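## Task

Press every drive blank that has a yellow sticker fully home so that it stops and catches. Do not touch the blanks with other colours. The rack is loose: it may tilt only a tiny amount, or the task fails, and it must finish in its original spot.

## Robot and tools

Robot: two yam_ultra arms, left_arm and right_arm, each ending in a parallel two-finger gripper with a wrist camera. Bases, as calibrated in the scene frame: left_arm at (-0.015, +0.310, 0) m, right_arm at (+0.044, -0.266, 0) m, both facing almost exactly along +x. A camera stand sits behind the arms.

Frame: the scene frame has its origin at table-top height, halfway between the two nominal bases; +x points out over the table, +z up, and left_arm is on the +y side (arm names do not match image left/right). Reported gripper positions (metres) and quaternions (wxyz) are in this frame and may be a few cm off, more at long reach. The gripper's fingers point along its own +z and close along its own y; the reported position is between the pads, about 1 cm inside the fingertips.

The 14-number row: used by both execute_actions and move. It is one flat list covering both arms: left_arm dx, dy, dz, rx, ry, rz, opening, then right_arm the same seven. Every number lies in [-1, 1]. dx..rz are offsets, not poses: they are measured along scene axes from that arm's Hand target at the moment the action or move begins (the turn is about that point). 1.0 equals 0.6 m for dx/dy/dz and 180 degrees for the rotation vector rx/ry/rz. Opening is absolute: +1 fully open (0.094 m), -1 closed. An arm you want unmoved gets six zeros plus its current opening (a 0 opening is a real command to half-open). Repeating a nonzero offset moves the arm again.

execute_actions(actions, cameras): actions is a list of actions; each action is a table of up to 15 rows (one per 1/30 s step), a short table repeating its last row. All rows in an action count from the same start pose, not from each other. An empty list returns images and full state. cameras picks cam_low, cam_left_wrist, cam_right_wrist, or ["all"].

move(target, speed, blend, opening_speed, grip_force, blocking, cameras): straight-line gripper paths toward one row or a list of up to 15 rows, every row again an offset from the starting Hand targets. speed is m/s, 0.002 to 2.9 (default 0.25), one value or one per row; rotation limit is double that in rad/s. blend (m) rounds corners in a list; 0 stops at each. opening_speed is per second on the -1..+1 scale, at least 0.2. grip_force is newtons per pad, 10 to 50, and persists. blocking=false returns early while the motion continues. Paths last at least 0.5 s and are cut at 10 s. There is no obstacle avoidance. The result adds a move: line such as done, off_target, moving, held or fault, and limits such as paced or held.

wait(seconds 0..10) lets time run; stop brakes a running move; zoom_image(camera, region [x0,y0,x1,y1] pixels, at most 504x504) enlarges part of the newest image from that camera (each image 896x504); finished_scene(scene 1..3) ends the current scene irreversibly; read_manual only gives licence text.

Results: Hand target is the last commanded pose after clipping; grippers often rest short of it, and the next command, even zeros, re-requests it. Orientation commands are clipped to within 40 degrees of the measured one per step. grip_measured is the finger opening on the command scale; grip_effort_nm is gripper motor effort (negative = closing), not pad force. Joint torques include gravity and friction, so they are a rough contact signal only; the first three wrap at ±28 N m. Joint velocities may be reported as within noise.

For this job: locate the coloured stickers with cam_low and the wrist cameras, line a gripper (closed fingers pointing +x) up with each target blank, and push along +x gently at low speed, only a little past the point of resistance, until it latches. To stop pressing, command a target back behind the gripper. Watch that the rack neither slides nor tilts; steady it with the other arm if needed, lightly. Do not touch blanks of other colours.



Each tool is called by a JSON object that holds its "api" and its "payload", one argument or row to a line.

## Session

{"api": "execute_actions", "payload": {
  "actions": []
}}

Scene clock: 0.00 s.
left_arm: end_effector_position=(+0.2171, +0.2911, +0.2868) grip_measured=+1.000 grip_effort_nm=n/a end_effector_quat_wxyz=(+0.425, -0.168, +0.881, -0.123) | right_arm: end_effector_position=(+0.2679, -0.2245, +0.3349) grip_measured=+1.000 grip_effort_nm=n/a end_effector_quat_wxyz=(+0.428, +0.004, +0.843, +0.326)
Joint positions: left_arm=[-0.05 0.743 1.101 -1.011 0.016 -0.459 0.094] | right_arm=[-0.553 0.908 1.256 -1.266 -1.012 -0.18 0.094]
Joint velocities: within noise
Joint torques (N m): no reading
Heat: left arm: 22 °C; right arm: 23 °C.
Hand target: left_arm +0.2164, +0.2922, +0.2908; +0.432, -0.166, +0.878, -0.121 | right_arm +0.2663, -0.2220, +0.3382; +0.432, -0.003, +0.840, +0.329
Tool commands: left_gripper/opening=+1.0 right_gripper/opening=+1.0
camera_calibration:
cam_left_wrist: T_world_to_cam=[[0.177659, -0.916538, 0.358322, 0.124732], [-0.870954, -0.315946, -0.376321, 0.422882], [0.458123, -0.245225, -0.854393, 0.306754], [0, 0, 0, 1]] pos_world=[0.20562, 0.323153, 0.376534]
cam_right_wrist: T_world_to_cam=[[0.27032, -0.772431, -0.574698, -0.05421], [-0.887072, 0.0321833, -0.460508, 0.437121], [0.374206, 0.634283, -0.676502, 0.359426], [0, 0, 0, 1]] pos_world=[0.267912, -0.283919, 0.413295]

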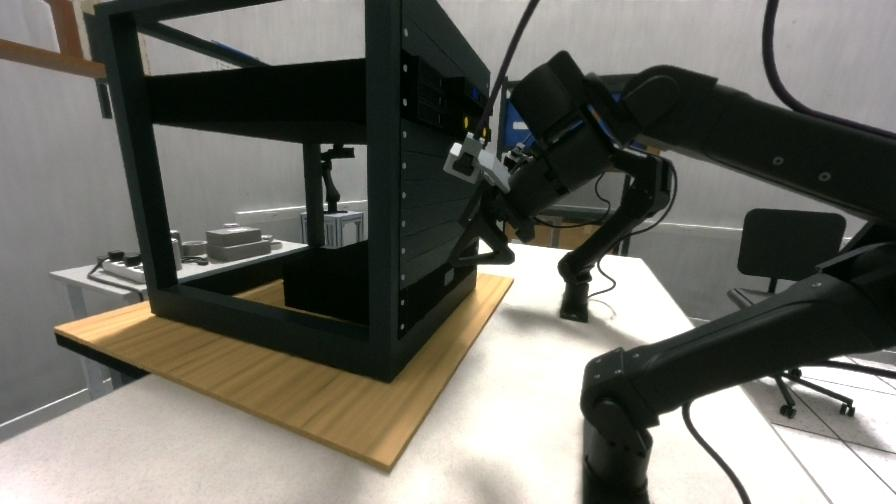

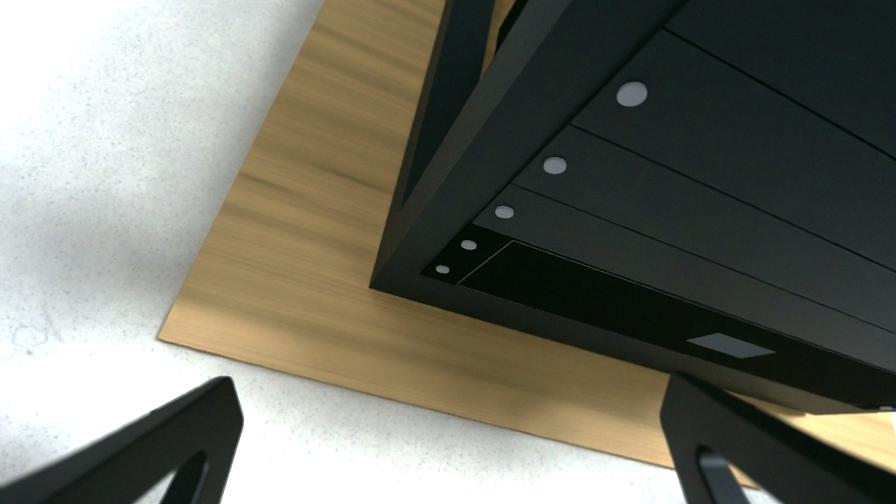

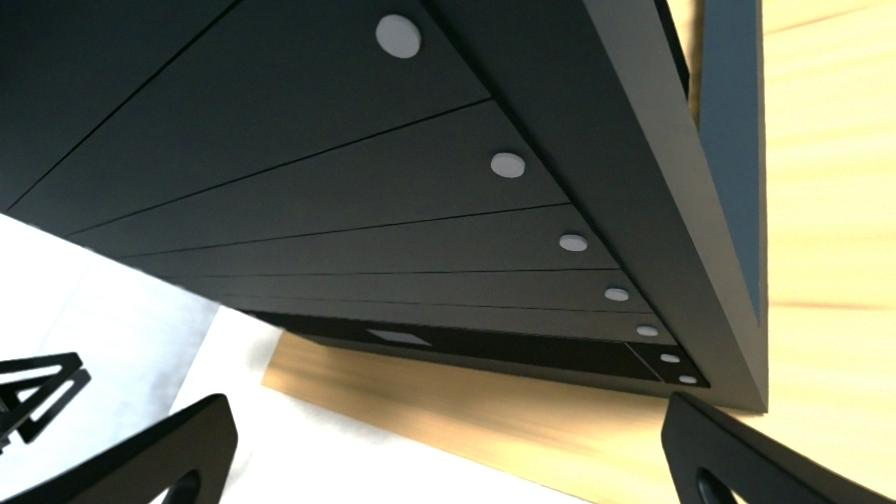

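{"api": "move", "payload": {
  "target": [-0.111,-0.287,0.432,0.1325,-0.2058,-0.0208,-1,0,0,0,0,0,0,-1],
  "cameras": ["all"]
}}

Scene clock: 5.37 s.
left_arm: end_effector_position=(+0.1496, +0.1129, +0.5458) grip_measured=-0.997 grip_effort_nm=-0.16 end_effector_quat_wxyz=(+0.697, +0.032, +0.715, -0.051) | right_arm: end_effector_position=(+0.2679, -0.2245, +0.3349) grip_measured=-0.997 grip_effort_nm=-0.18 end_effector_quat_wxyz=(+0.428, +0.004, +0.843, +0.326)
Joint positions: left_arm=[-1.635 1.447 2.216 -1.444 -1.532 -0.702 0] | right_arm=[-0.553 0.908 1.256 -1.266 -1.012 -0.18 0]
Joint torques (N m): left_arm=[0.03 -2.85 4.25 0.81 -0.85 0.07] | right_arm=[0.02 -0.76 5.34 1.25 -0.48 -0.06]
Heat: left arm: 22 °C; right arm: 24 °C.
Hand target: left_arm +0.1498, +0.1199, +0.5500; +0.707, +0.000, +0.707, +0.000 | right_arm +0.2663, -0.2220, +0.3382; +0.432, -0.003, +0.840, +0.329
Off the commanded pose: left_arm 0.008 m, 7 deg | right_arm 0.004 m, 1 deg.
joint sent to its limit (left arm) — joint 5 (wrist yaw), lower limit. The joint targets are off in orientation, not in position.
move: off_target (left_arm)
camera_calibration:
cam_left_wrist: T_world_to_cam=[[-0.126511, -0.991813, 0.0173644, 0.120624], [-0.456402, 0.0426563, -0.888751, 0.582411], [0.880734, -0.120362, -0.458062, 0.221699], [0, 0, 0, 1]] pos_world=[0.0858155, 0.121477, 0.617076]
cam_right_wrist: T_world_to_cam=[[0.27032, -0.772431, -0.574698, -0.05421], [-0.887072, 0.0321833, -0.460508, 0.437121], [0.374206, 0.634283, -0.676502, 0.359426], [0, 0, 0, 1]] pos_world=[0.267912, -0.283919, 0.413295]

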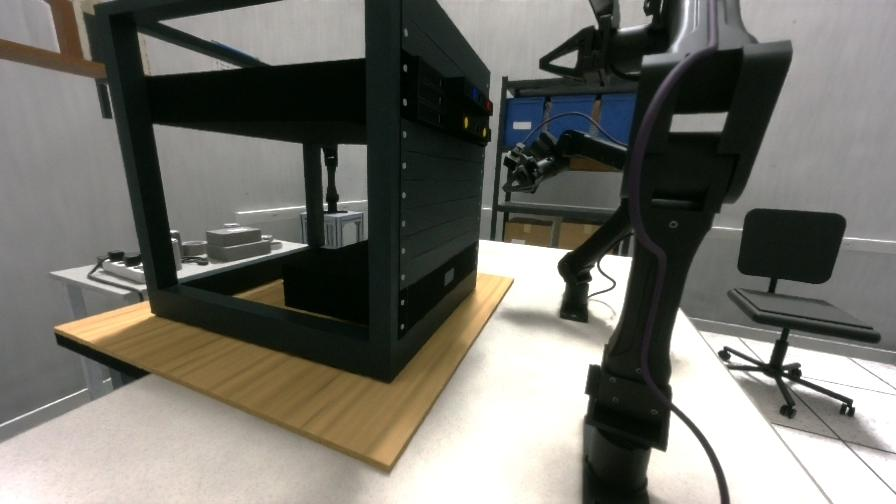

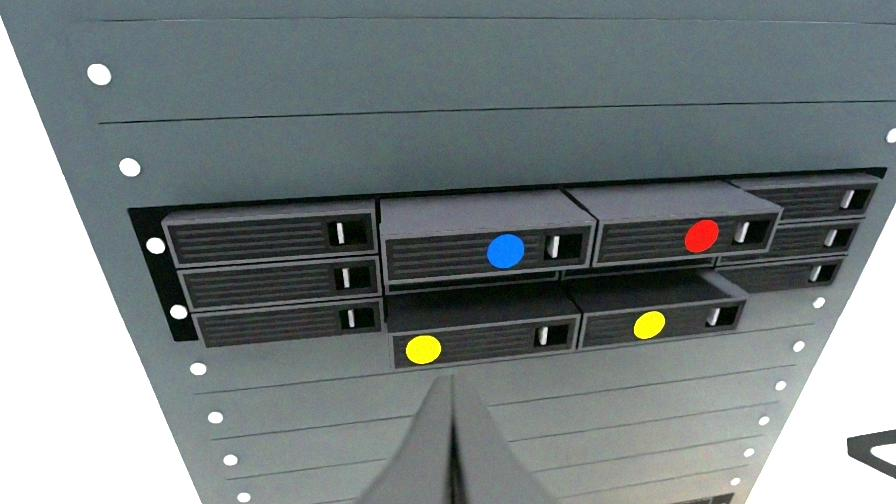

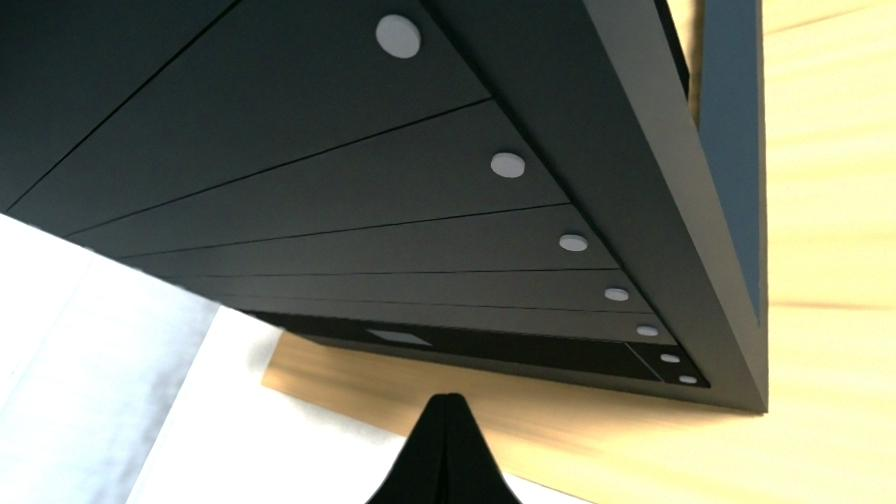

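{"api": "move", "payload": {
  "target": [0.1,-0.067,-0.112,0.5,0,0,-1,0,0,0,0,0,0,-1],
  "cameras": ["cam_left_wrist"]
}}

Scene clock: 12.60 s.
left_arm: end_effector_position=(+0.2089, +0.0743, +0.4771) grip_measured=-0.997 grip_effort_nm=-0.15 end_effector_quat_wxyz=(+0.480, +0.517, +0.494, +0.508) | right_arm: end_effector_position=(+0.2679, -0.2245, +0.3349) grip_measured=-0.997 grip_effort_nm=-0.18 end_effector_quat_wxyz=(+0.428, +0.004, +0.843, +0.326)
Joint positions: left_arm=[-1.369 1.294 1.541 -0.381 -1.395 1.49 0] | right_arm=[-0.553 0.908 1.256 -1.266 -1.012 -0.18 0]
Joint torques (N m): left_arm=[0.64 -6.02 4.44 1.84 0.02 0.02] | right_arm=[0.03 -0.76 5.31 1.25 -0.48 -0.05]
Heat: left arm: 22 °C; right arm: 24 °C.
Hand target: left_arm +0.2098, +0.0799, +0.4829; +0.500, +0.500, +0.500, +0.500 | right_arm +0.2663, -0.2220, +0.3382; +0.432, -0.003, +0.840, +0.329
Off the commanded pose: left_arm 0.008 m, 3 deg | right_arm 0.004 m, 1 deg.
move: off_target (left_arm)
camera_calibration:
cam_left_wrist: T_world_to_cam=[[-0.0333856, 0.0615069, -0.997548, 0.477553], [-0.439177, 0.895675, 0.0699238, 0.0258038], [0.89778, 0.440435, -0.00289021, -0.129087], [0, 0, 0, 1]] pos_world=[0.143167, 0.00436955, 0.474204]
Images, in order (width x height): cam_left_wrist 896x504.

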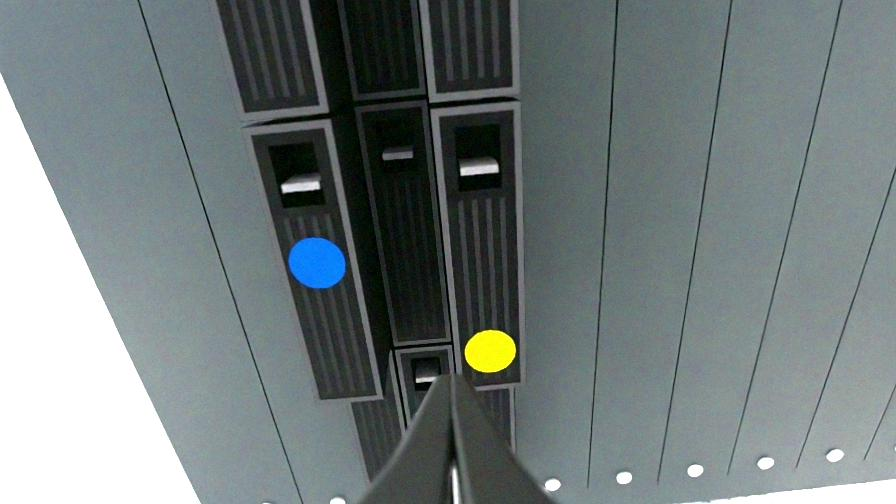

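{"api": "move", "payload": {
  "target": [0.067,-0.014,-0.02,0,0,0,-1,0,0,0,0,0,0,-1],
  "speed": 0.12,
  "cameras": ["cam_left_wrist"]
}}

Scene clock: 15.07 s.
left_arm: end_effector_position=(+0.2479, +0.0730, +0.4692) grip_measured=-0.997 grip_effort_nm=-0.16 end_effector_quat_wxyz=(+0.488, +0.510, +0.496, +0.505) | right_arm: end_effector_position=(+0.2679, -0.2245, +0.3349) grip_measured=-0.997 grip_effort_nm=-0.18 end_effector_quat_wxyz=(+0.428, +0.004, +0.843, +0.326)
Joint positions: left_arm=[-1.217 1.304 1.478 -0.217 -1.243 1.562 0] | right_arm=[-0.553 0.908 1.256 -1.266 -1.012 -0.18 0]
Joint torques (N m): left_arm=[0.57 -4.52 4.7 1.96 0.08 0.02] | right_arm=[0.03 -0.75 5.34 1.25 -0.48 -0.06]
Heat: left arm: 23 °C; right arm: 24 °C.
Hand target: left_arm +0.2500, +0.0714, +0.4708; +0.500, +0.500, +0.500, +0.500 | right_arm +0.2663, -0.2220, +0.3382; +0.432, -0.003, +0.840, +0.329
Off the commanded pose: left_arm 0.003 m, 2 deg | right_arm 0.004 m, 1 deg.
move: done
camera_calibration:
cam_left_wrist: T_world_to_cam=[[-0.0237109, 0.0425358, -0.998814, 0.470703], [-0.439222, 0.897061, 0.0486293, 0.0545306], [0.898066, 0.439854, -0.00258751, -0.163651], [0, 0, 0, 1]] pos_world=[0.182081, 0.00304357, 0.467069]
Images, in order (width x height): cam_left_wrist 896x504.

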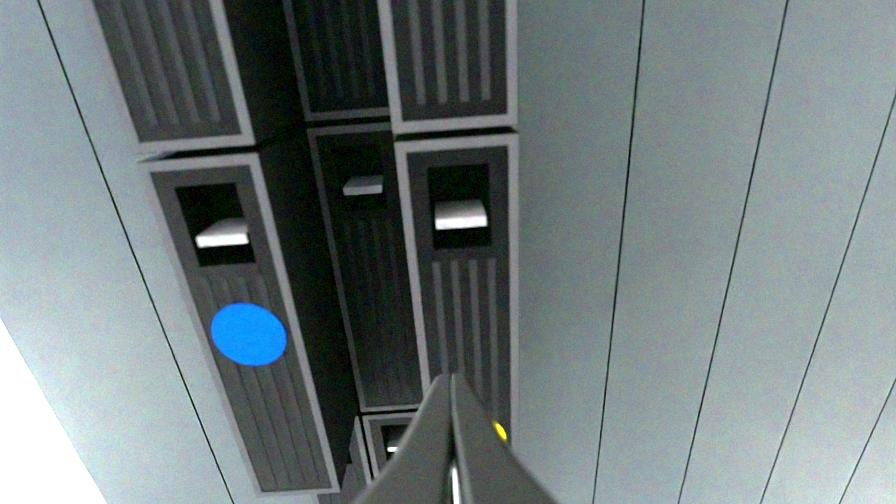

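{"api": "move", "payload": {
  "target": [0.045,-0.008,-0.008,0,0,0,-1,0,0,0,0,0,0,-1],
  "speed": 0.06,
  "cameras": ["cam_left_wrist"]
}}

Scene clock: 16.93 s.
left_arm: end_effector_position=(+0.2749, +0.0686, +0.4613) grip_measured=-0.997 grip_effort_nm=-0.15 end_effector_quat_wxyz=(+0.485, +0.512, +0.497, +0.506) | right_arm: end_effector_position=(+0.2679, -0.2245, +0.3349) grip_measured=-0.997 grip_effort_nm=-0.18 end_effector_quat_wxyz=(+0.428, +0.004, +0.843, +0.326)
Joint positions: left_arm=[-1.127 1.345 1.478 -0.178 -1.154 1.566 0] | right_arm=[-0.553 0.908 1.256 -1.266 -1.012 -0.18 0]
Joint torques (N m): left_arm=[0.44 -4.85 5.52 2.03 0.08 0.03] | right_arm=[0.02 -0.73 5.33 1.25 -0.47 -0.06]
Heat: left arm: 23 °C; right arm: 24 °C.
Hand target: left_arm +0.2770, +0.0666, +0.4660; +0.500, +0.500, +0.500, +0.500 | right_arm +0.2663, -0.2220, +0.3382; +0.432, -0.003, +0.840, +0.329
Off the commanded pose: left_arm 0.006 m, 2 deg | right_arm 0.004 m, 1 deg.
move: done
camera_calibration:
cam_left_wrist: T_world_to_cam=[[-0.0283414, 0.0479417, -0.998448, 0.464363], [-0.440305, 0.89613, 0.055527, 0.0678192], [0.897401, 0.441195, -0.00428859, -0.185147], [0, 0, 0, 1]] pos_world=[0.209173, -0.00135091, 0.459082]
Images, in order (width x height): cam_left_wrist 896x504.

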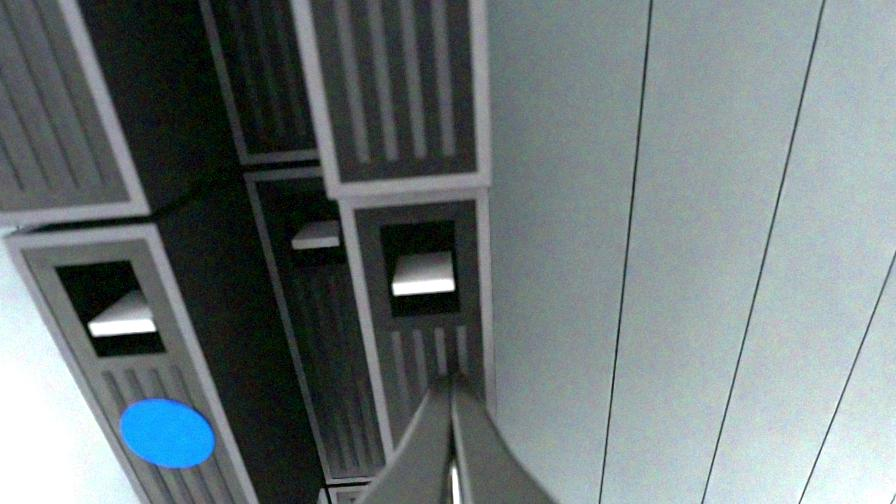

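{"api": "move", "payload": {
  "target": [0.035,0.0,0.002,0,0,0,-1,0,0,0,0,0,0,-1],
  "speed": 0.05,
  "cameras": ["cam_left_wrist"]
}}

Scene clock: 18.90 s.
left_arm: end_effector_position=(+0.2960, +0.0673, +0.4518) grip_measured=-0.997 grip_effort_nm=-0.15 end_effector_quat_wxyz=(+0.476, +0.521, +0.494, +0.507) | right_arm: end_effector_position=(+0.2679, -0.2245, +0.3349) grip_measured=-0.997 grip_effort_nm=-0.18 end_effector_quat_wxyz=(+0.428, +0.004, +0.843, +0.326)
Joint positions: left_arm=[-1.059 1.375 1.478 -0.171 -1.085 1.569 0] | right_arm=[-0.553 0.908 1.256 -1.266 -1.012 -0.18 0]
Joint torques (N m): left_arm=[0.51 -5.18 7.77 2.08 0.07 0.01] | right_arm=[0.03 -0.75 5.33 1.25 -0.48 -0.06]
Heat: left arm: 24 °C; right arm: 25 °C.
Hand target: left_arm +0.2981, +0.0666, +0.4672; +0.500, +0.500, +0.500, +0.500 | right_arm +0.2663, -0.2220, +0.3382; +0.432, -0.003, +0.840, +0.329
Off the commanded pose: left_arm 0.016 m, 4 deg | right_arm 0.004 m, 1 deg.
move: off_target (left_arm)
camera_calibration:
cam_left_wrist: T_world_to_cam=[[-0.0418867, 0.0698057, -0.996681, 0.45726], [-0.438394, 0.895115, 0.0811163, 0.0668276], [0.897806, 0.440337, -0.00689101, -0.202388], [0, 0, 0, 1]] pos_world=[0.230155, -0.00261869, 0.448926]
Images, in order (width x height): cam_left_wrist 896x504.

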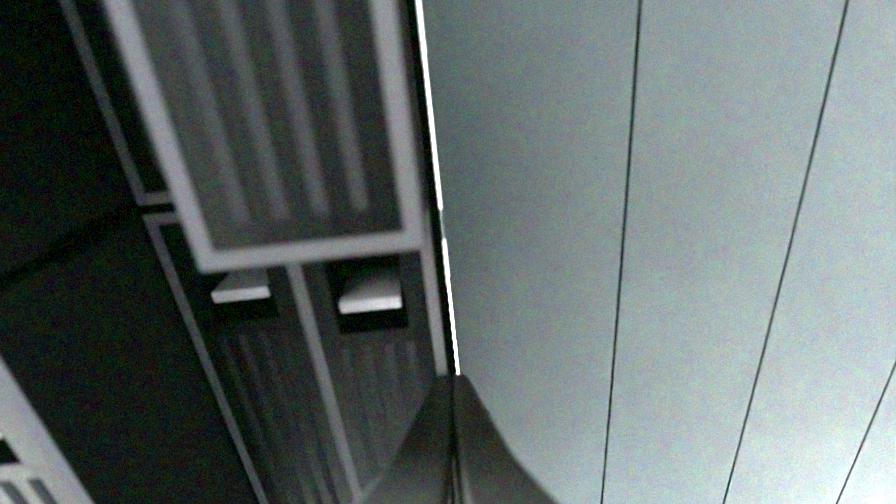

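{"api": "move", "payload": {
  "target": [
    [-0.045,0,0.0,0,0,0,-1,0,0,0,0,0,0,-1],
    [-0.04,0,0.015,0,0,0,-1,0,0,0,0,0,0,-1]
  ],
  "speed": 0.08,
  "cameras": ["cam_left_wrist","cam_low"]
}}

Scene clock: 21.00 s.
left_arm: end_effector_position=(+0.2745, +0.0586, +0.4623) grip_measured=-0.997 grip_effort_nm=-0.16 end_effector_quat_wxyz=(+0.490, +0.517, +0.491, +0.501) | right_arm: end_effector_position=(+0.2679, -0.2245, +0.3349) grip_measured=-0.997 grip_effort_nm=-0.18 end_effector_quat_wxyz=(+0.428, +0.004, +0.843, +0.326)
Joint positions: left_arm=[-1.137 1.365 1.494 -0.171 -1.143 1.571 0] | right_arm=[-0.553 0.908 1.256 -1.266 -1.012 -0.18 0]
Joint torques (N m): left_arm=[0.49 -6 7.9 1.59 -0.14 0.03] | right_arm=[0.03 -0.75 5.33 1.25 -0.48 -0.06]
Heat: left arm: 24 °C; right arm: 25 °C.
Hand target: left_arm +0.2741, +0.0666, +0.4761; +0.500, +0.500, +0.500, +0.500 | right_arm +0.2663, -0.2220, +0.3382; +0.432, -0.003, +0.840, +0.329
Off the commanded pose: left_arm 0.016 m, 3 deg | right_arm 0.004 m, 1 deg.
move: off_target (left_arm)
camera_calibration:
cam_left_wrist: T_world_to_cam=[[-0.0258683, 0.0487697, -0.998475, 0.465125], [-0.421004, 0.905382, 0.05513, 0.0708942], [0.90669, 0.421788, -0.00288847, -0.182443], [0, 0, 0, 1]] pos_world=[0.207298, -0.00991798, 0.45998]
Images, in order (width x height): cam_low 896x504, cam_left_wrist 896x504.

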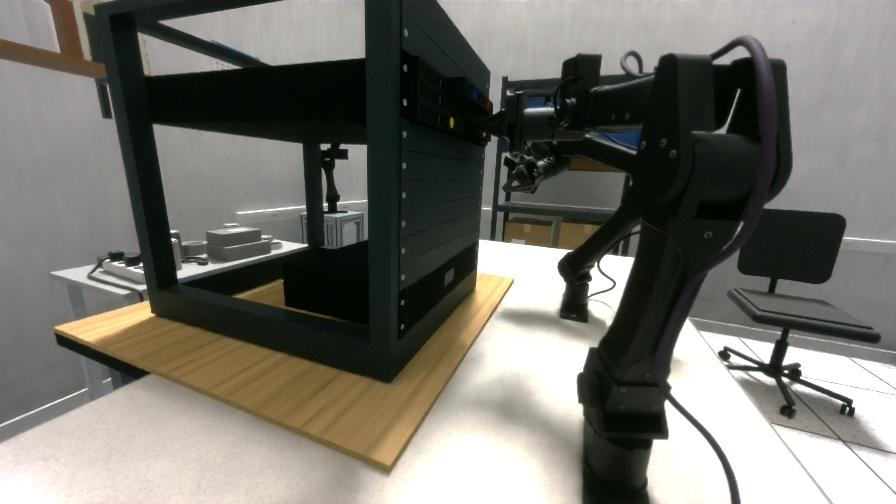

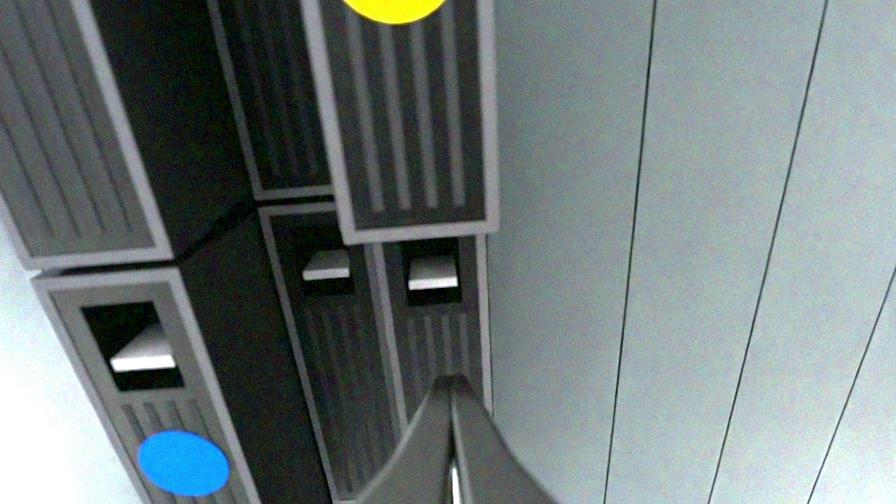

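{"api": "move", "payload": {
  "target": [
    [0.05,0.008,0.012,0,0,0,-1,0,0,0,0,0,0,-1]
  ],
  "speed": 0.06,
  "cameras": ["cam_left_wrist"]
}}

Scene clock: 22.97 s.
left_arm: end_effector_position=(+0.3023, +0.0714, +0.4772) grip_measured=-0.997 grip_effort_nm=-0.15 end_effector_quat_wxyz=(+0.497, +0.501, +0.500, +0.502) | right_arm: end_effector_position=(+0.2679, -0.2245, +0.3349) grip_measured=-0.997 grip_effort_nm=-0.18 end_effector_quat_wxyz=(+0.428, +0.004, +0.843, +0.326)
Joint positions: left_arm=[-1.031 1.394 1.559 -0.171 -1.058 1.572 0] | right_arm=[-0.553 0.908 1.256 -1.266 -1.012 -0.18 0]
Joint torques (N m): left_arm=[0.68 -5.07 7.91 1.44 0.11 0.01] | right_arm=[0.02 -0.75 5.34 1.24 -0.48 -0.06]
Heat: left arm: 24 °C; right arm: 25 °C.
Hand target: left_arm +0.3041, +0.0715, +0.4834; +0.500, +0.500, +0.500, +0.500 | right_arm +0.2663, -0.2220, +0.3382; +0.432, -0.003, +0.840, +0.329
Off the commanded pose: left_arm 0.006 m, 0 deg | right_arm 0.004 m, 1 deg.
move: done
camera_calibration:
cam_left_wrist: T_world_to_cam=[[-0.0124694, 0.0173153, -0.999772, 0.478841], [-0.439734, 0.897882, 0.0210351, 0.0926299], [0.898041, 0.439896, -0.00358193, -0.211342], [0, 0, 0, 1]] pos_world=[0.236498, 0.00150673, 0.476027]
Images, in order (width x height): cam_left_wrist 896x504.

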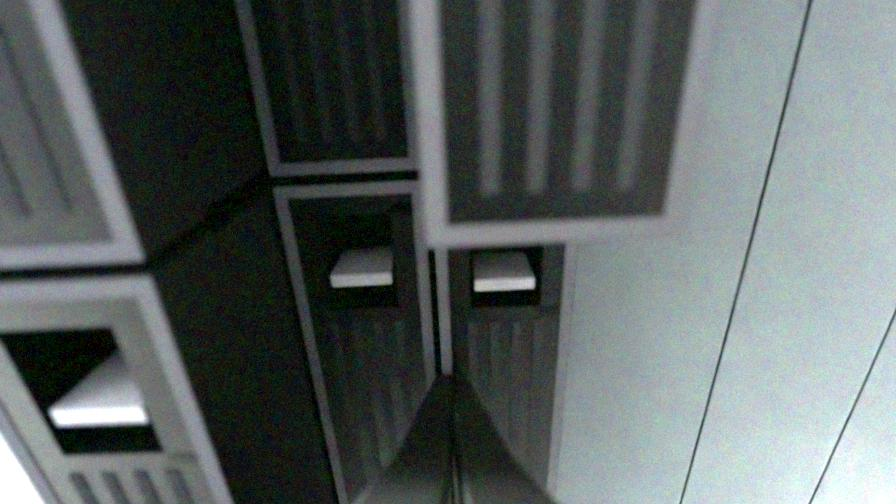

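{"api": "move", "payload": {
  "target": [
    [-0.03,0,0,0,0,0,-1,0,0,0,0,0,0,-1],
    [-0.03,0,-0.02,0,0,0,-1,0,0,0,0,0,0,-1]
  ],
  "speed": 0.08,
  "cameras": ["cam_left_wrist"]
}}

Scene clock: 25.13 s.
left_arm: end_effector_position=(+0.2904, +0.0631, +0.4640) grip_measured=-0.997 grip_effort_nm=-0.15 end_effector_quat_wxyz=(+0.490, +0.516, +0.492, +0.501) | right_arm: end_effector_position=(+0.2679, -0.2245, +0.3349) grip_measured=-0.997 grip_effort_nm=-0.18 end_effector_quat_wxyz=(+0.428, +0.004, +0.843, +0.326)
Joint positions: left_arm=[-1.079 1.379 1.512 -0.171 -1.088 1.572 0] | right_arm=[-0.553 0.908 1.256 -1.266 -1.012 -0.18 0]
Joint torques (N m): left_arm=[-0.4 -7.65 4.98 1.8 -0.21 -0.03] | right_arm=[0.02 -0.76 5.34 1.25 -0.48 -0.05]
Heat: left arm: 24 °C; right arm: 25 °C.
Hand target: left_arm +0.2860, +0.0715, +0.4715; +0.500, +0.499, +0.500, +0.500 | right_arm +0.2663, -0.2220, +0.3382; +0.432, -0.003, +0.840, +0.329
Off the commanded pose: left_arm 0.012 m, 2 deg | right_arm 0.004 m, 1 deg.
move: off_target (left_arm)
camera_calibration:
cam_left_wrist: T_world_to_cam=[[-0.0265023, 0.0461377, -0.998583, 0.467409], [-0.424177, 0.904026, 0.0530265, 0.075444], [0.905192, 0.424981, -0.00438822, -0.197754], [0, 0, 0, 1]] pos_world=[0.223394, -0.00572691, 0.461878]
Images, in order (width x height): cam_left_wrist 896x504.

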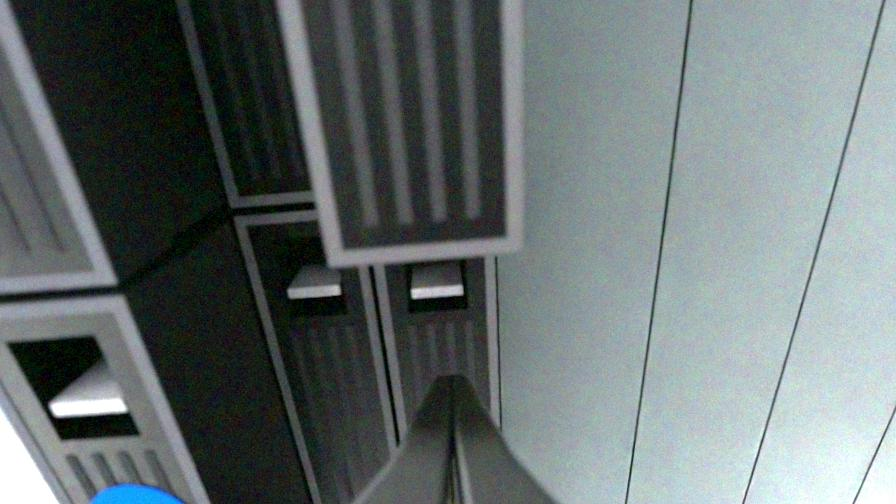

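{"api": "move", "payload": {
  "target": [
    [0.045,0.0,0.01,0,0,0,-1,0,0,0,0,0,0,-1]
  ],
  "speed": 0.05,
  "cameras": ["cam_left_wrist"]
}}

Scene clock: 26.63 s.
left_arm: end_effector_position=(+0.3062, +0.0737, +0.4673) grip_measured=-0.997 grip_effort_nm=-0.15 end_effector_quat_wxyz=(+0.485, +0.508, +0.500, +0.507) | right_arm: end_effector_position=(+0.2679, -0.2245, +0.3349) grip_measured=-0.997 grip_effort_nm=-0.18 end_effector_quat_wxyz=(+0.428, +0.004, +0.843, +0.326)
Joint positions: left_arm=[-1.018 1.391 1.531 -0.171 -1.055 1.574 0] | right_arm=[-0.553 0.908 1.256 -1.266 -1.012 -0.18 0]
Joint torques (N m): left_arm=[2.03 -4.3 8.59 1.73 0.28 0.01] | right_arm=[0.02 -0.75 5.33 1.25 -0.48 -0.06]
Heat: left arm: 24 °C; right arm: 25 °C.
Hand target: left_arm +0.3131, +0.0714, +0.4774; +0.500, +0.500, +0.500, +0.500 | right_arm +0.2663, -0.2220, +0.3382; +0.432, -0.003, +0.840, +0.329
Off the commanded pose: left_arm 0.013 m, 2 deg | right_arm 0.004 m, 1 deg.
move: off_target (left_arm)
camera_calibration:
cam_left_wrist: T_world_to_cam=[[-0.0251603, 0.0401031, -0.998879, 0.470787], [-0.448178, 0.892701, 0.0471293, 0.0833197], [0.89359, 0.448861, -0.00448729, -0.214732], [0, 0, 0, 1]] pos_world=[0.241069, 0.0031251, 0.465369]
Images, in order (width x height): cam_left_wrist 896x504.

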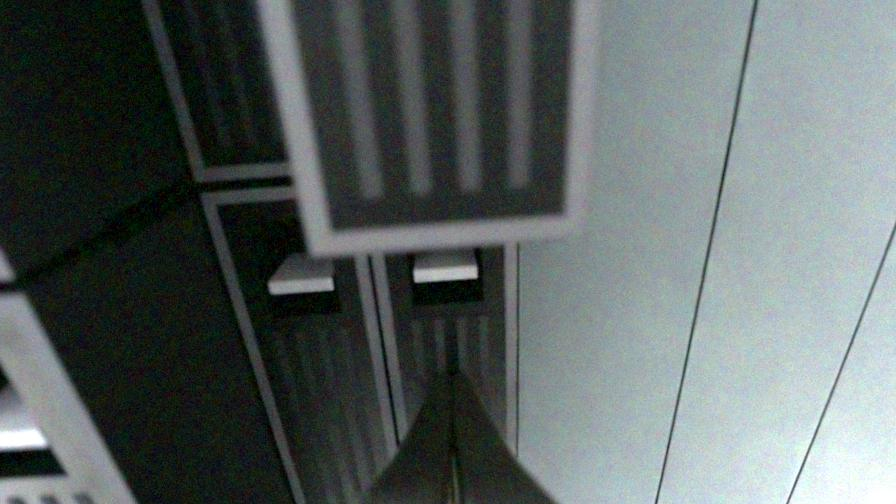

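{"api": "move", "payload": {
  "target": [
    [0.012,0.0,0.0,0,0,0,-1,0,0,0,0,0,0,-1]
  ],
  "speed": 0.04,
  "cameras": ["cam_left_wrist","cam_low"]
}}

Scene clock: 28.13 s.
left_arm: end_effector_position=(+0.3064, +0.0735, +0.4675) grip_measured=-0.997 grip_effort_nm=-0.15 end_effector_quat_wxyz=(+0.485, +0.507, +0.500, +0.507) | right_arm: end_effector_position=(+0.2679, -0.2245, +0.3349) grip_measured=-0.997 grip_effort_nm=-0.18 end_effector_quat_wxyz=(+0.428, +0.004, +0.843, +0.326)
Joint positions: left_arm=[-1.018 1.392 1.533 -0.171 -1.055 1.574 0] | right_arm=[-0.553 0.908 1.256 -1.266 -1.012 -0.18 0]
Joint torques (N m): left_arm=[4.05 -3.54 9.01 1.78 0.51 0.01] | right_arm=[0.03 -0.73 5.34 1.24 -0.48 -0.05]
Heat: left arm: 24 °C; right arm: 25 °C.
Hand target: left_arm +0.3202, +0.0714, +0.4775; +0.500, +0.500, +0.500, +0.500 | right_arm +0.2663, -0.2220, +0.3382; +0.432, -0.003, +0.840, +0.329
Off the commanded pose: left_arm 0.017 m, 2 deg | right_arm 0.004 m, 1 deg.
move: off_target (left_arm)
camera_calibration:
cam_left_wrist: T_world_to_cam=[[-0.0249926, 0.039737, -0.998898, 0.470971], [-0.448466, 0.892577, 0.0467282, 0.0838809], [0.89345, 0.44914, -0.00448716, -0.214876], [0, 0, 0, 1]] pos_world=[0.241369, 0.0029241, 0.465568]
Images, in order (width x height): cam_low 896x504, cam_left_wrist 896x504.

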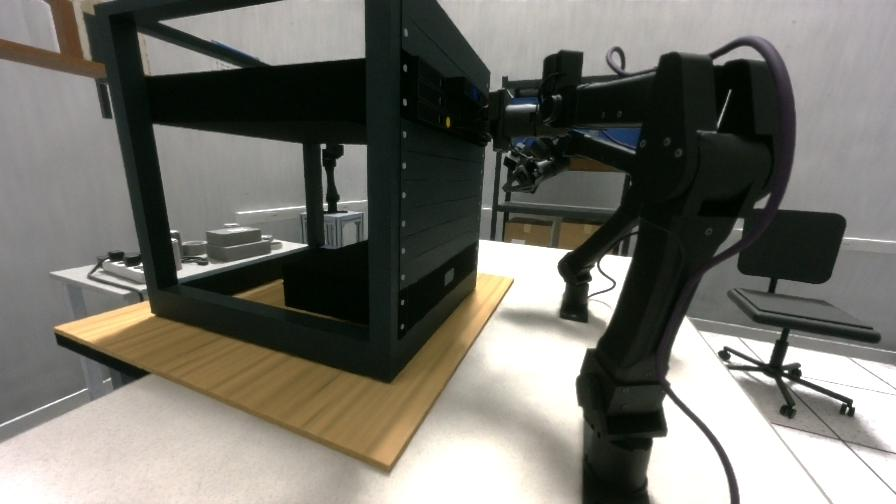

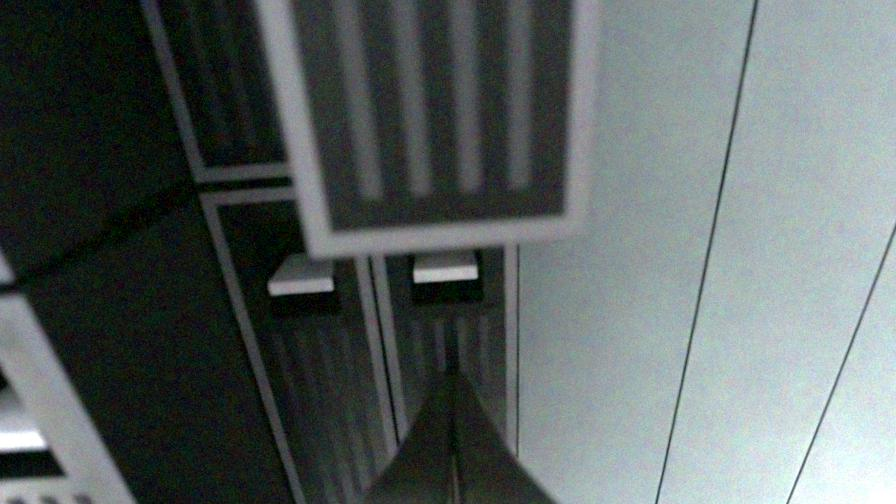

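{"api": "move", "payload": {
  "target": [
    [-0.15,0.0,0.0,0,0,0,-1,0,0,0,0,0,0,-1],
    [-0.15,-0.19,0.0,0,0,0,-1,0,0,0,0,0,0,-1]
  ],
  "speed": 0.15,
  "cameras": ["cam_left_wrist","cam_low"]
}}

Scene clock: 31.60 s.
left_arm: end_effector_position=(+0.2317, -0.0455, +0.4683) grip_measured=-0.997 grip_effort_nm=-0.15 end_effector_quat_wxyz=(+0.492, +0.516, +0.488, +0.505) | right_arm: end_effector_position=(+0.2679, -0.2245, +0.3349) grip_measured=-0.997 grip_effort_nm=-0.18 end_effector_quat_wxyz=(+0.428, +0.004, +0.843, +0.326)
Joint positions: left_arm=[-1.365 1.699 1.831 -0.169 -1.372 1.575 0] | right_arm=[-0.553 0.908 1.256 -1.266 -1.012 -0.18 0]
Joint torques (N m): left_arm=[-0.39 -8.39 7.79 1.52 -0.25 -0.04] | right_arm=[0.02 -0.75 5.34 1.24 -0.48 -0.05]
Heat: left arm: 24 °C; right arm: 25 °C.
Hand target: left_arm +0.2303, -0.0426, +0.4774; +0.500, +0.500, +0.500, +0.500 | right_arm +0.2663, -0.2220, +0.3382; +0.432, -0.003, +0.840, +0.329
Off the commanded pose: left_arm 0.010 m, 3 deg | right_arm 0.004 m, 1 deg.
move: off_target (left_arm)
camera_calibration:
cam_left_wrist: T_world_to_cam=[[-0.0163055, 0.0522334, -0.998502, 0.473017], [-0.422417, 0.904778, 0.0542286, 0.147563], [0.906255, 0.422668, 0.00731142, -0.104347], [0, 0, 0, 1]] pos_world=[0.164611, -0.114114, 0.46507]
Images, in order (width x height): cam_low 896x504, cam_left_wrist 896x504.

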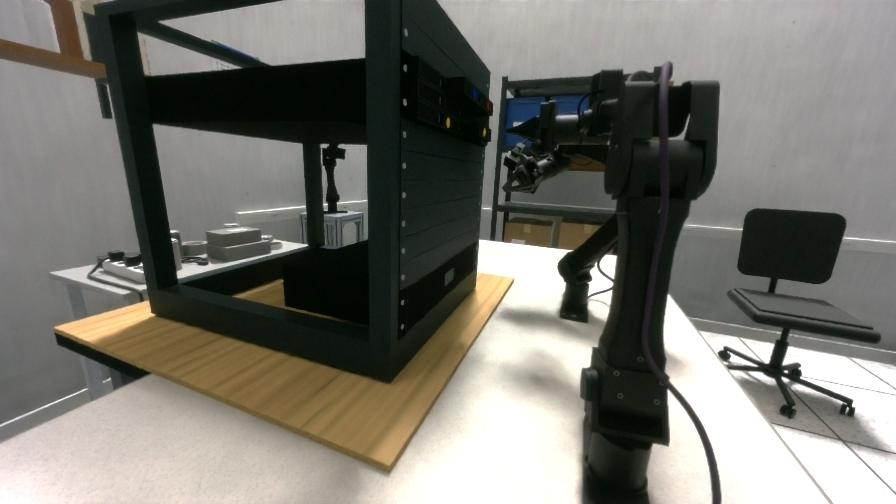

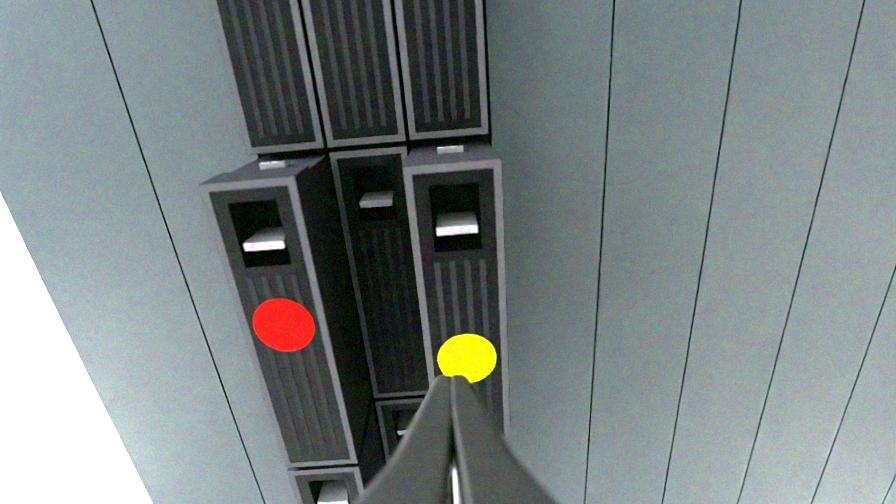

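{"api": "move", "payload": {
  "target": [
    [0.06,0.0,-0.006,0,0,0,-1,0,0,0,0,0,0,-1]
  ],
  "speed": 0.08,
  "cameras": ["cam_left_wrist"]
}}

Scene clock: 33.67 s.
left_arm: end_effector_position=(+0.2654, -0.0394, +0.4652) grip_measured=-0.997 grip_effort_nm=-0.15 end_effector_quat_wxyz=(+0.484, +0.512, +0.493, +0.510) | right_arm: end_effector_position=(+0.2679, -0.2245, +0.3349) grip_measured=-0.997 grip_effort_nm=-0.18 end_effector_quat_wxyz=(+0.428, +0.004, +0.843, +0.326)
Joint positions: left_arm=[-1.273 1.719 1.846 -0.169 -1.303 1.575 0] | right_arm=[-0.553 0.908 1.256 -1.266 -1.012 -0.18 0]
Joint torques (N m): left_arm=[0.03 -8.18 7.86 1.7 0.08 -0.04] | right_arm=[0.03 -0.76 5.33 1.25 -0.47 -0.05]
Heat: left arm: 24 °C; right arm: 25 °C.
Hand target: left_arm +0.2663, -0.0426, +0.4738; +0.500, +0.500, +0.500, +0.500 | right_arm +0.2663, -0.2220, +0.3382; +0.432, -0.003, +0.840, +0.329
Off the commanded pose: left_arm 0.009 m, 3 deg | right_arm 0.004 m, 1 deg.
move: off_target (left_arm)
camera_calibration:
cam_left_wrist: T_world_to_cam=[[-0.0214161, 0.0563761, -0.99818, 0.471596], [-0.442891, 0.894564, 0.0600263, 0.158787], [0.89632, 0.443371, 0.00581039, -0.133273], [0, 0, 0, 1]] pos_world=[0.199881, -0.109543, 0.46198]
Images, in order (width x height): cam_left_wrist 896x504.

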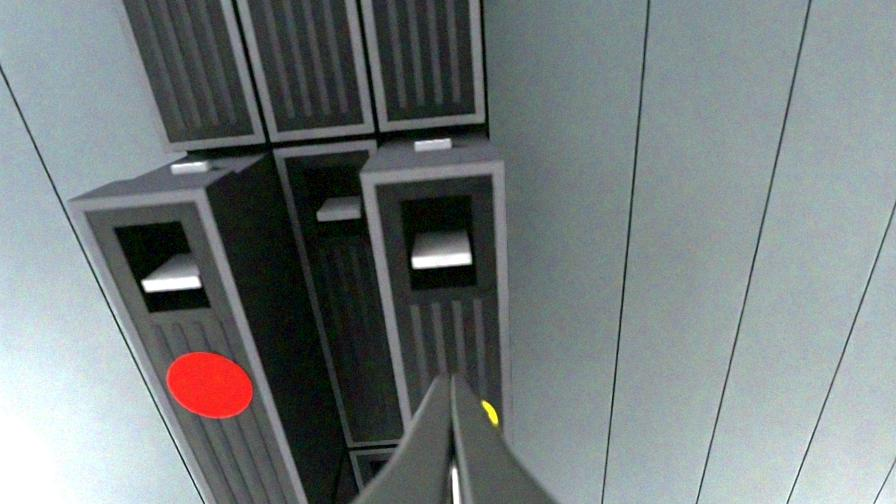

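{"api": "move", "payload": {
  "target": [
    [0.045,0.0,0.005,0,0,0,-1,0,0,0,0,0,0,-1]
  ],
  "speed": 0.06,
  "cameras": ["cam_left_wrist"]
}}

Scene clock: 35.50 s.
left_arm: end_effector_position=(+0.2915, -0.0397, +0.4711) grip_measured=-0.997 grip_effort_nm=-0.15 end_effector_quat_wxyz=(+0.491, +0.506, +0.497, +0.506) | right_arm: end_effector_position=(+0.2679, -0.2245, +0.3349) grip_measured=-0.997 grip_effort_nm=-0.18 end_effector_quat_wxyz=(+0.428, +0.004, +0.843, +0.326)
Joint positions: left_arm=[-1.205 1.758 1.907 -0.169 -1.234 1.575 0] | right_arm=[-0.553 0.908 1.256 -1.266 -1.012 -0.18 0]
Joint torques (N m): left_arm=[0.21 -8.44 7.87 1.55 0.1 -0.02] | right_arm=[0.03 -0.76 5.34 1.24 -0.48 -0.05]
Heat: left arm: 24 °C; right arm: 25 °C.
Hand target: left_arm +0.2932, -0.0427, +0.4768; +0.500, +0.500, +0.500, +0.500 | right_arm +0.2663, -0.2220, +0.3382; +0.432, -0.003, +0.840, +0.329
Off the commanded pose: left_arm 0.007 m, 1 deg | right_arm 0.004 m, 1 deg.
move: done
camera_calibration:
cam_left_wrist: T_world_to_cam=[[-0.0166645, 0.0347448, -0.999257, 0.476281], [-0.441802, 0.896285, 0.0385323, 0.180111], [0.896958, 0.442115, 0.000414148, -0.154276], [0, 0, 0, 1]] pos_world=[0.225889, -0.109771, 0.469051]
Images, in order (width x height): cam_left_wrist 896x504.

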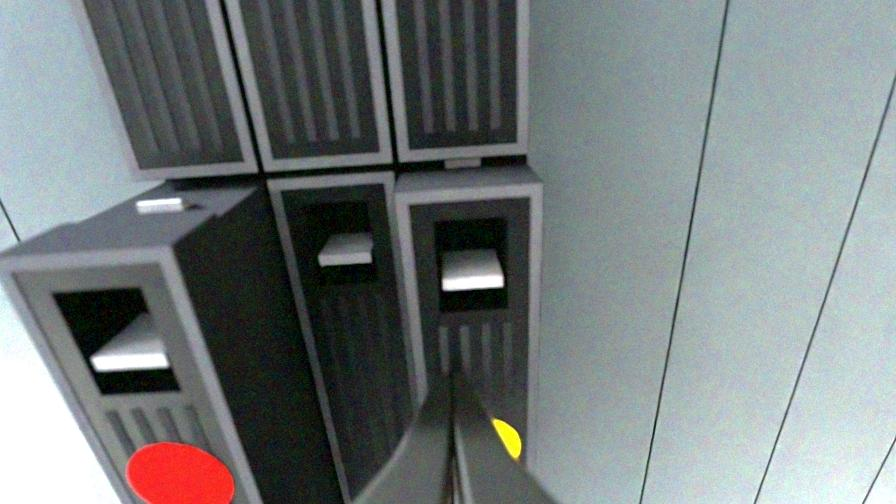

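{"api": "move", "payload": {
  "target": [
    [0.045,0.0,-0.008,0,0,0,-1,0,0,0,0,0,0,-1]
  ],
  "speed": 0.05,
  "cameras": ["cam_left_wrist","cam_low"]
}}

Scene clock: 37.00 s.
left_arm: end_effector_position=(+0.3101, -0.0395, +0.4678) grip_measured=-0.997 grip_effort_nm=-0.15 end_effector_quat_wxyz=(+0.489, +0.507, +0.497, +0.507) | right_arm: end_effector_position=(+0.2679, -0.2245, +0.3349) grip_measured=-0.997 grip_effort_nm=-0.18 end_effector_quat_wxyz=(+0.428, +0.004, +0.843, +0.326)
Joint positions: left_arm=[-1.159 1.782 1.926 -0.169 -1.189 1.575 0] | right_arm=[-0.553 0.908 1.256 -1.266 -1.012 -0.18 0]
Joint torques (N m): left_arm=[2.19 -8.03 7.95 1.71 0.23 -0.04] | right_arm=[0.03 -0.73 5.33 1.24 -0.48 -0.06]
Heat: left arm: 24 °C; right arm: 25 °C.
Hand target: left_arm +0.3202, -0.0427, +0.4721; +0.500, +0.500, +0.500, +0.500 | right_arm +0.2663, -0.2220, +0.3382; +0.432, -0.003, +0.840, +0.329
Off the commanded pose: left_arm 0.011 m, 2 deg | right_arm 0.004 m, 1 deg.
move: off_target (left_arm)
camera_calibration:
cam_left_wrist: T_world_to_cam=[[-0.0194792, 0.0389287, -0.999052, 0.474253], [-0.443225, 0.895353, 0.0435299, 0.186371], [0.896199, 0.443653, -0.000186593, -0.170543], [0, 0, 0, 1]] pos_world=[0.244683, -0.109668, 0.465659]
Images, in order (width x height): cam_low 896x504, cam_left_wrist 896x504.

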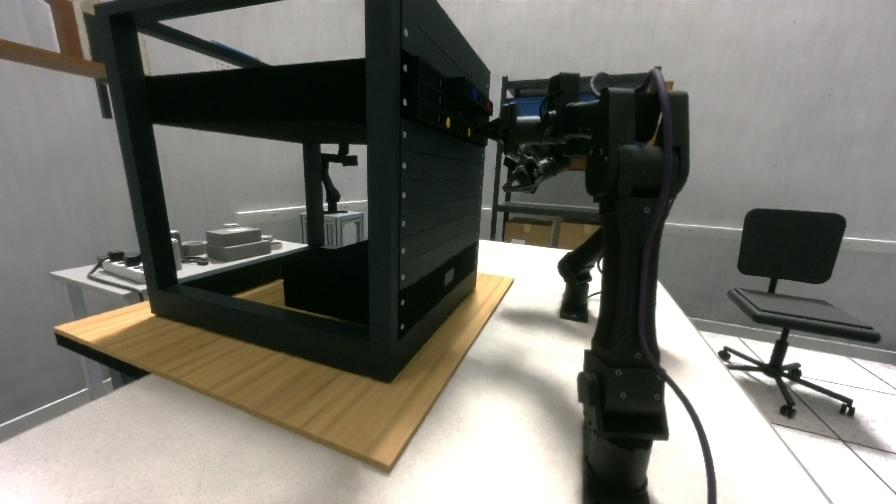

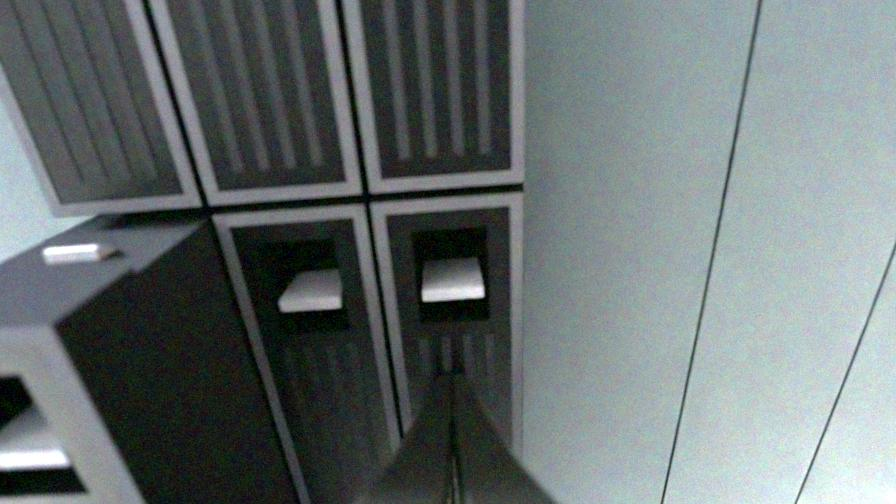

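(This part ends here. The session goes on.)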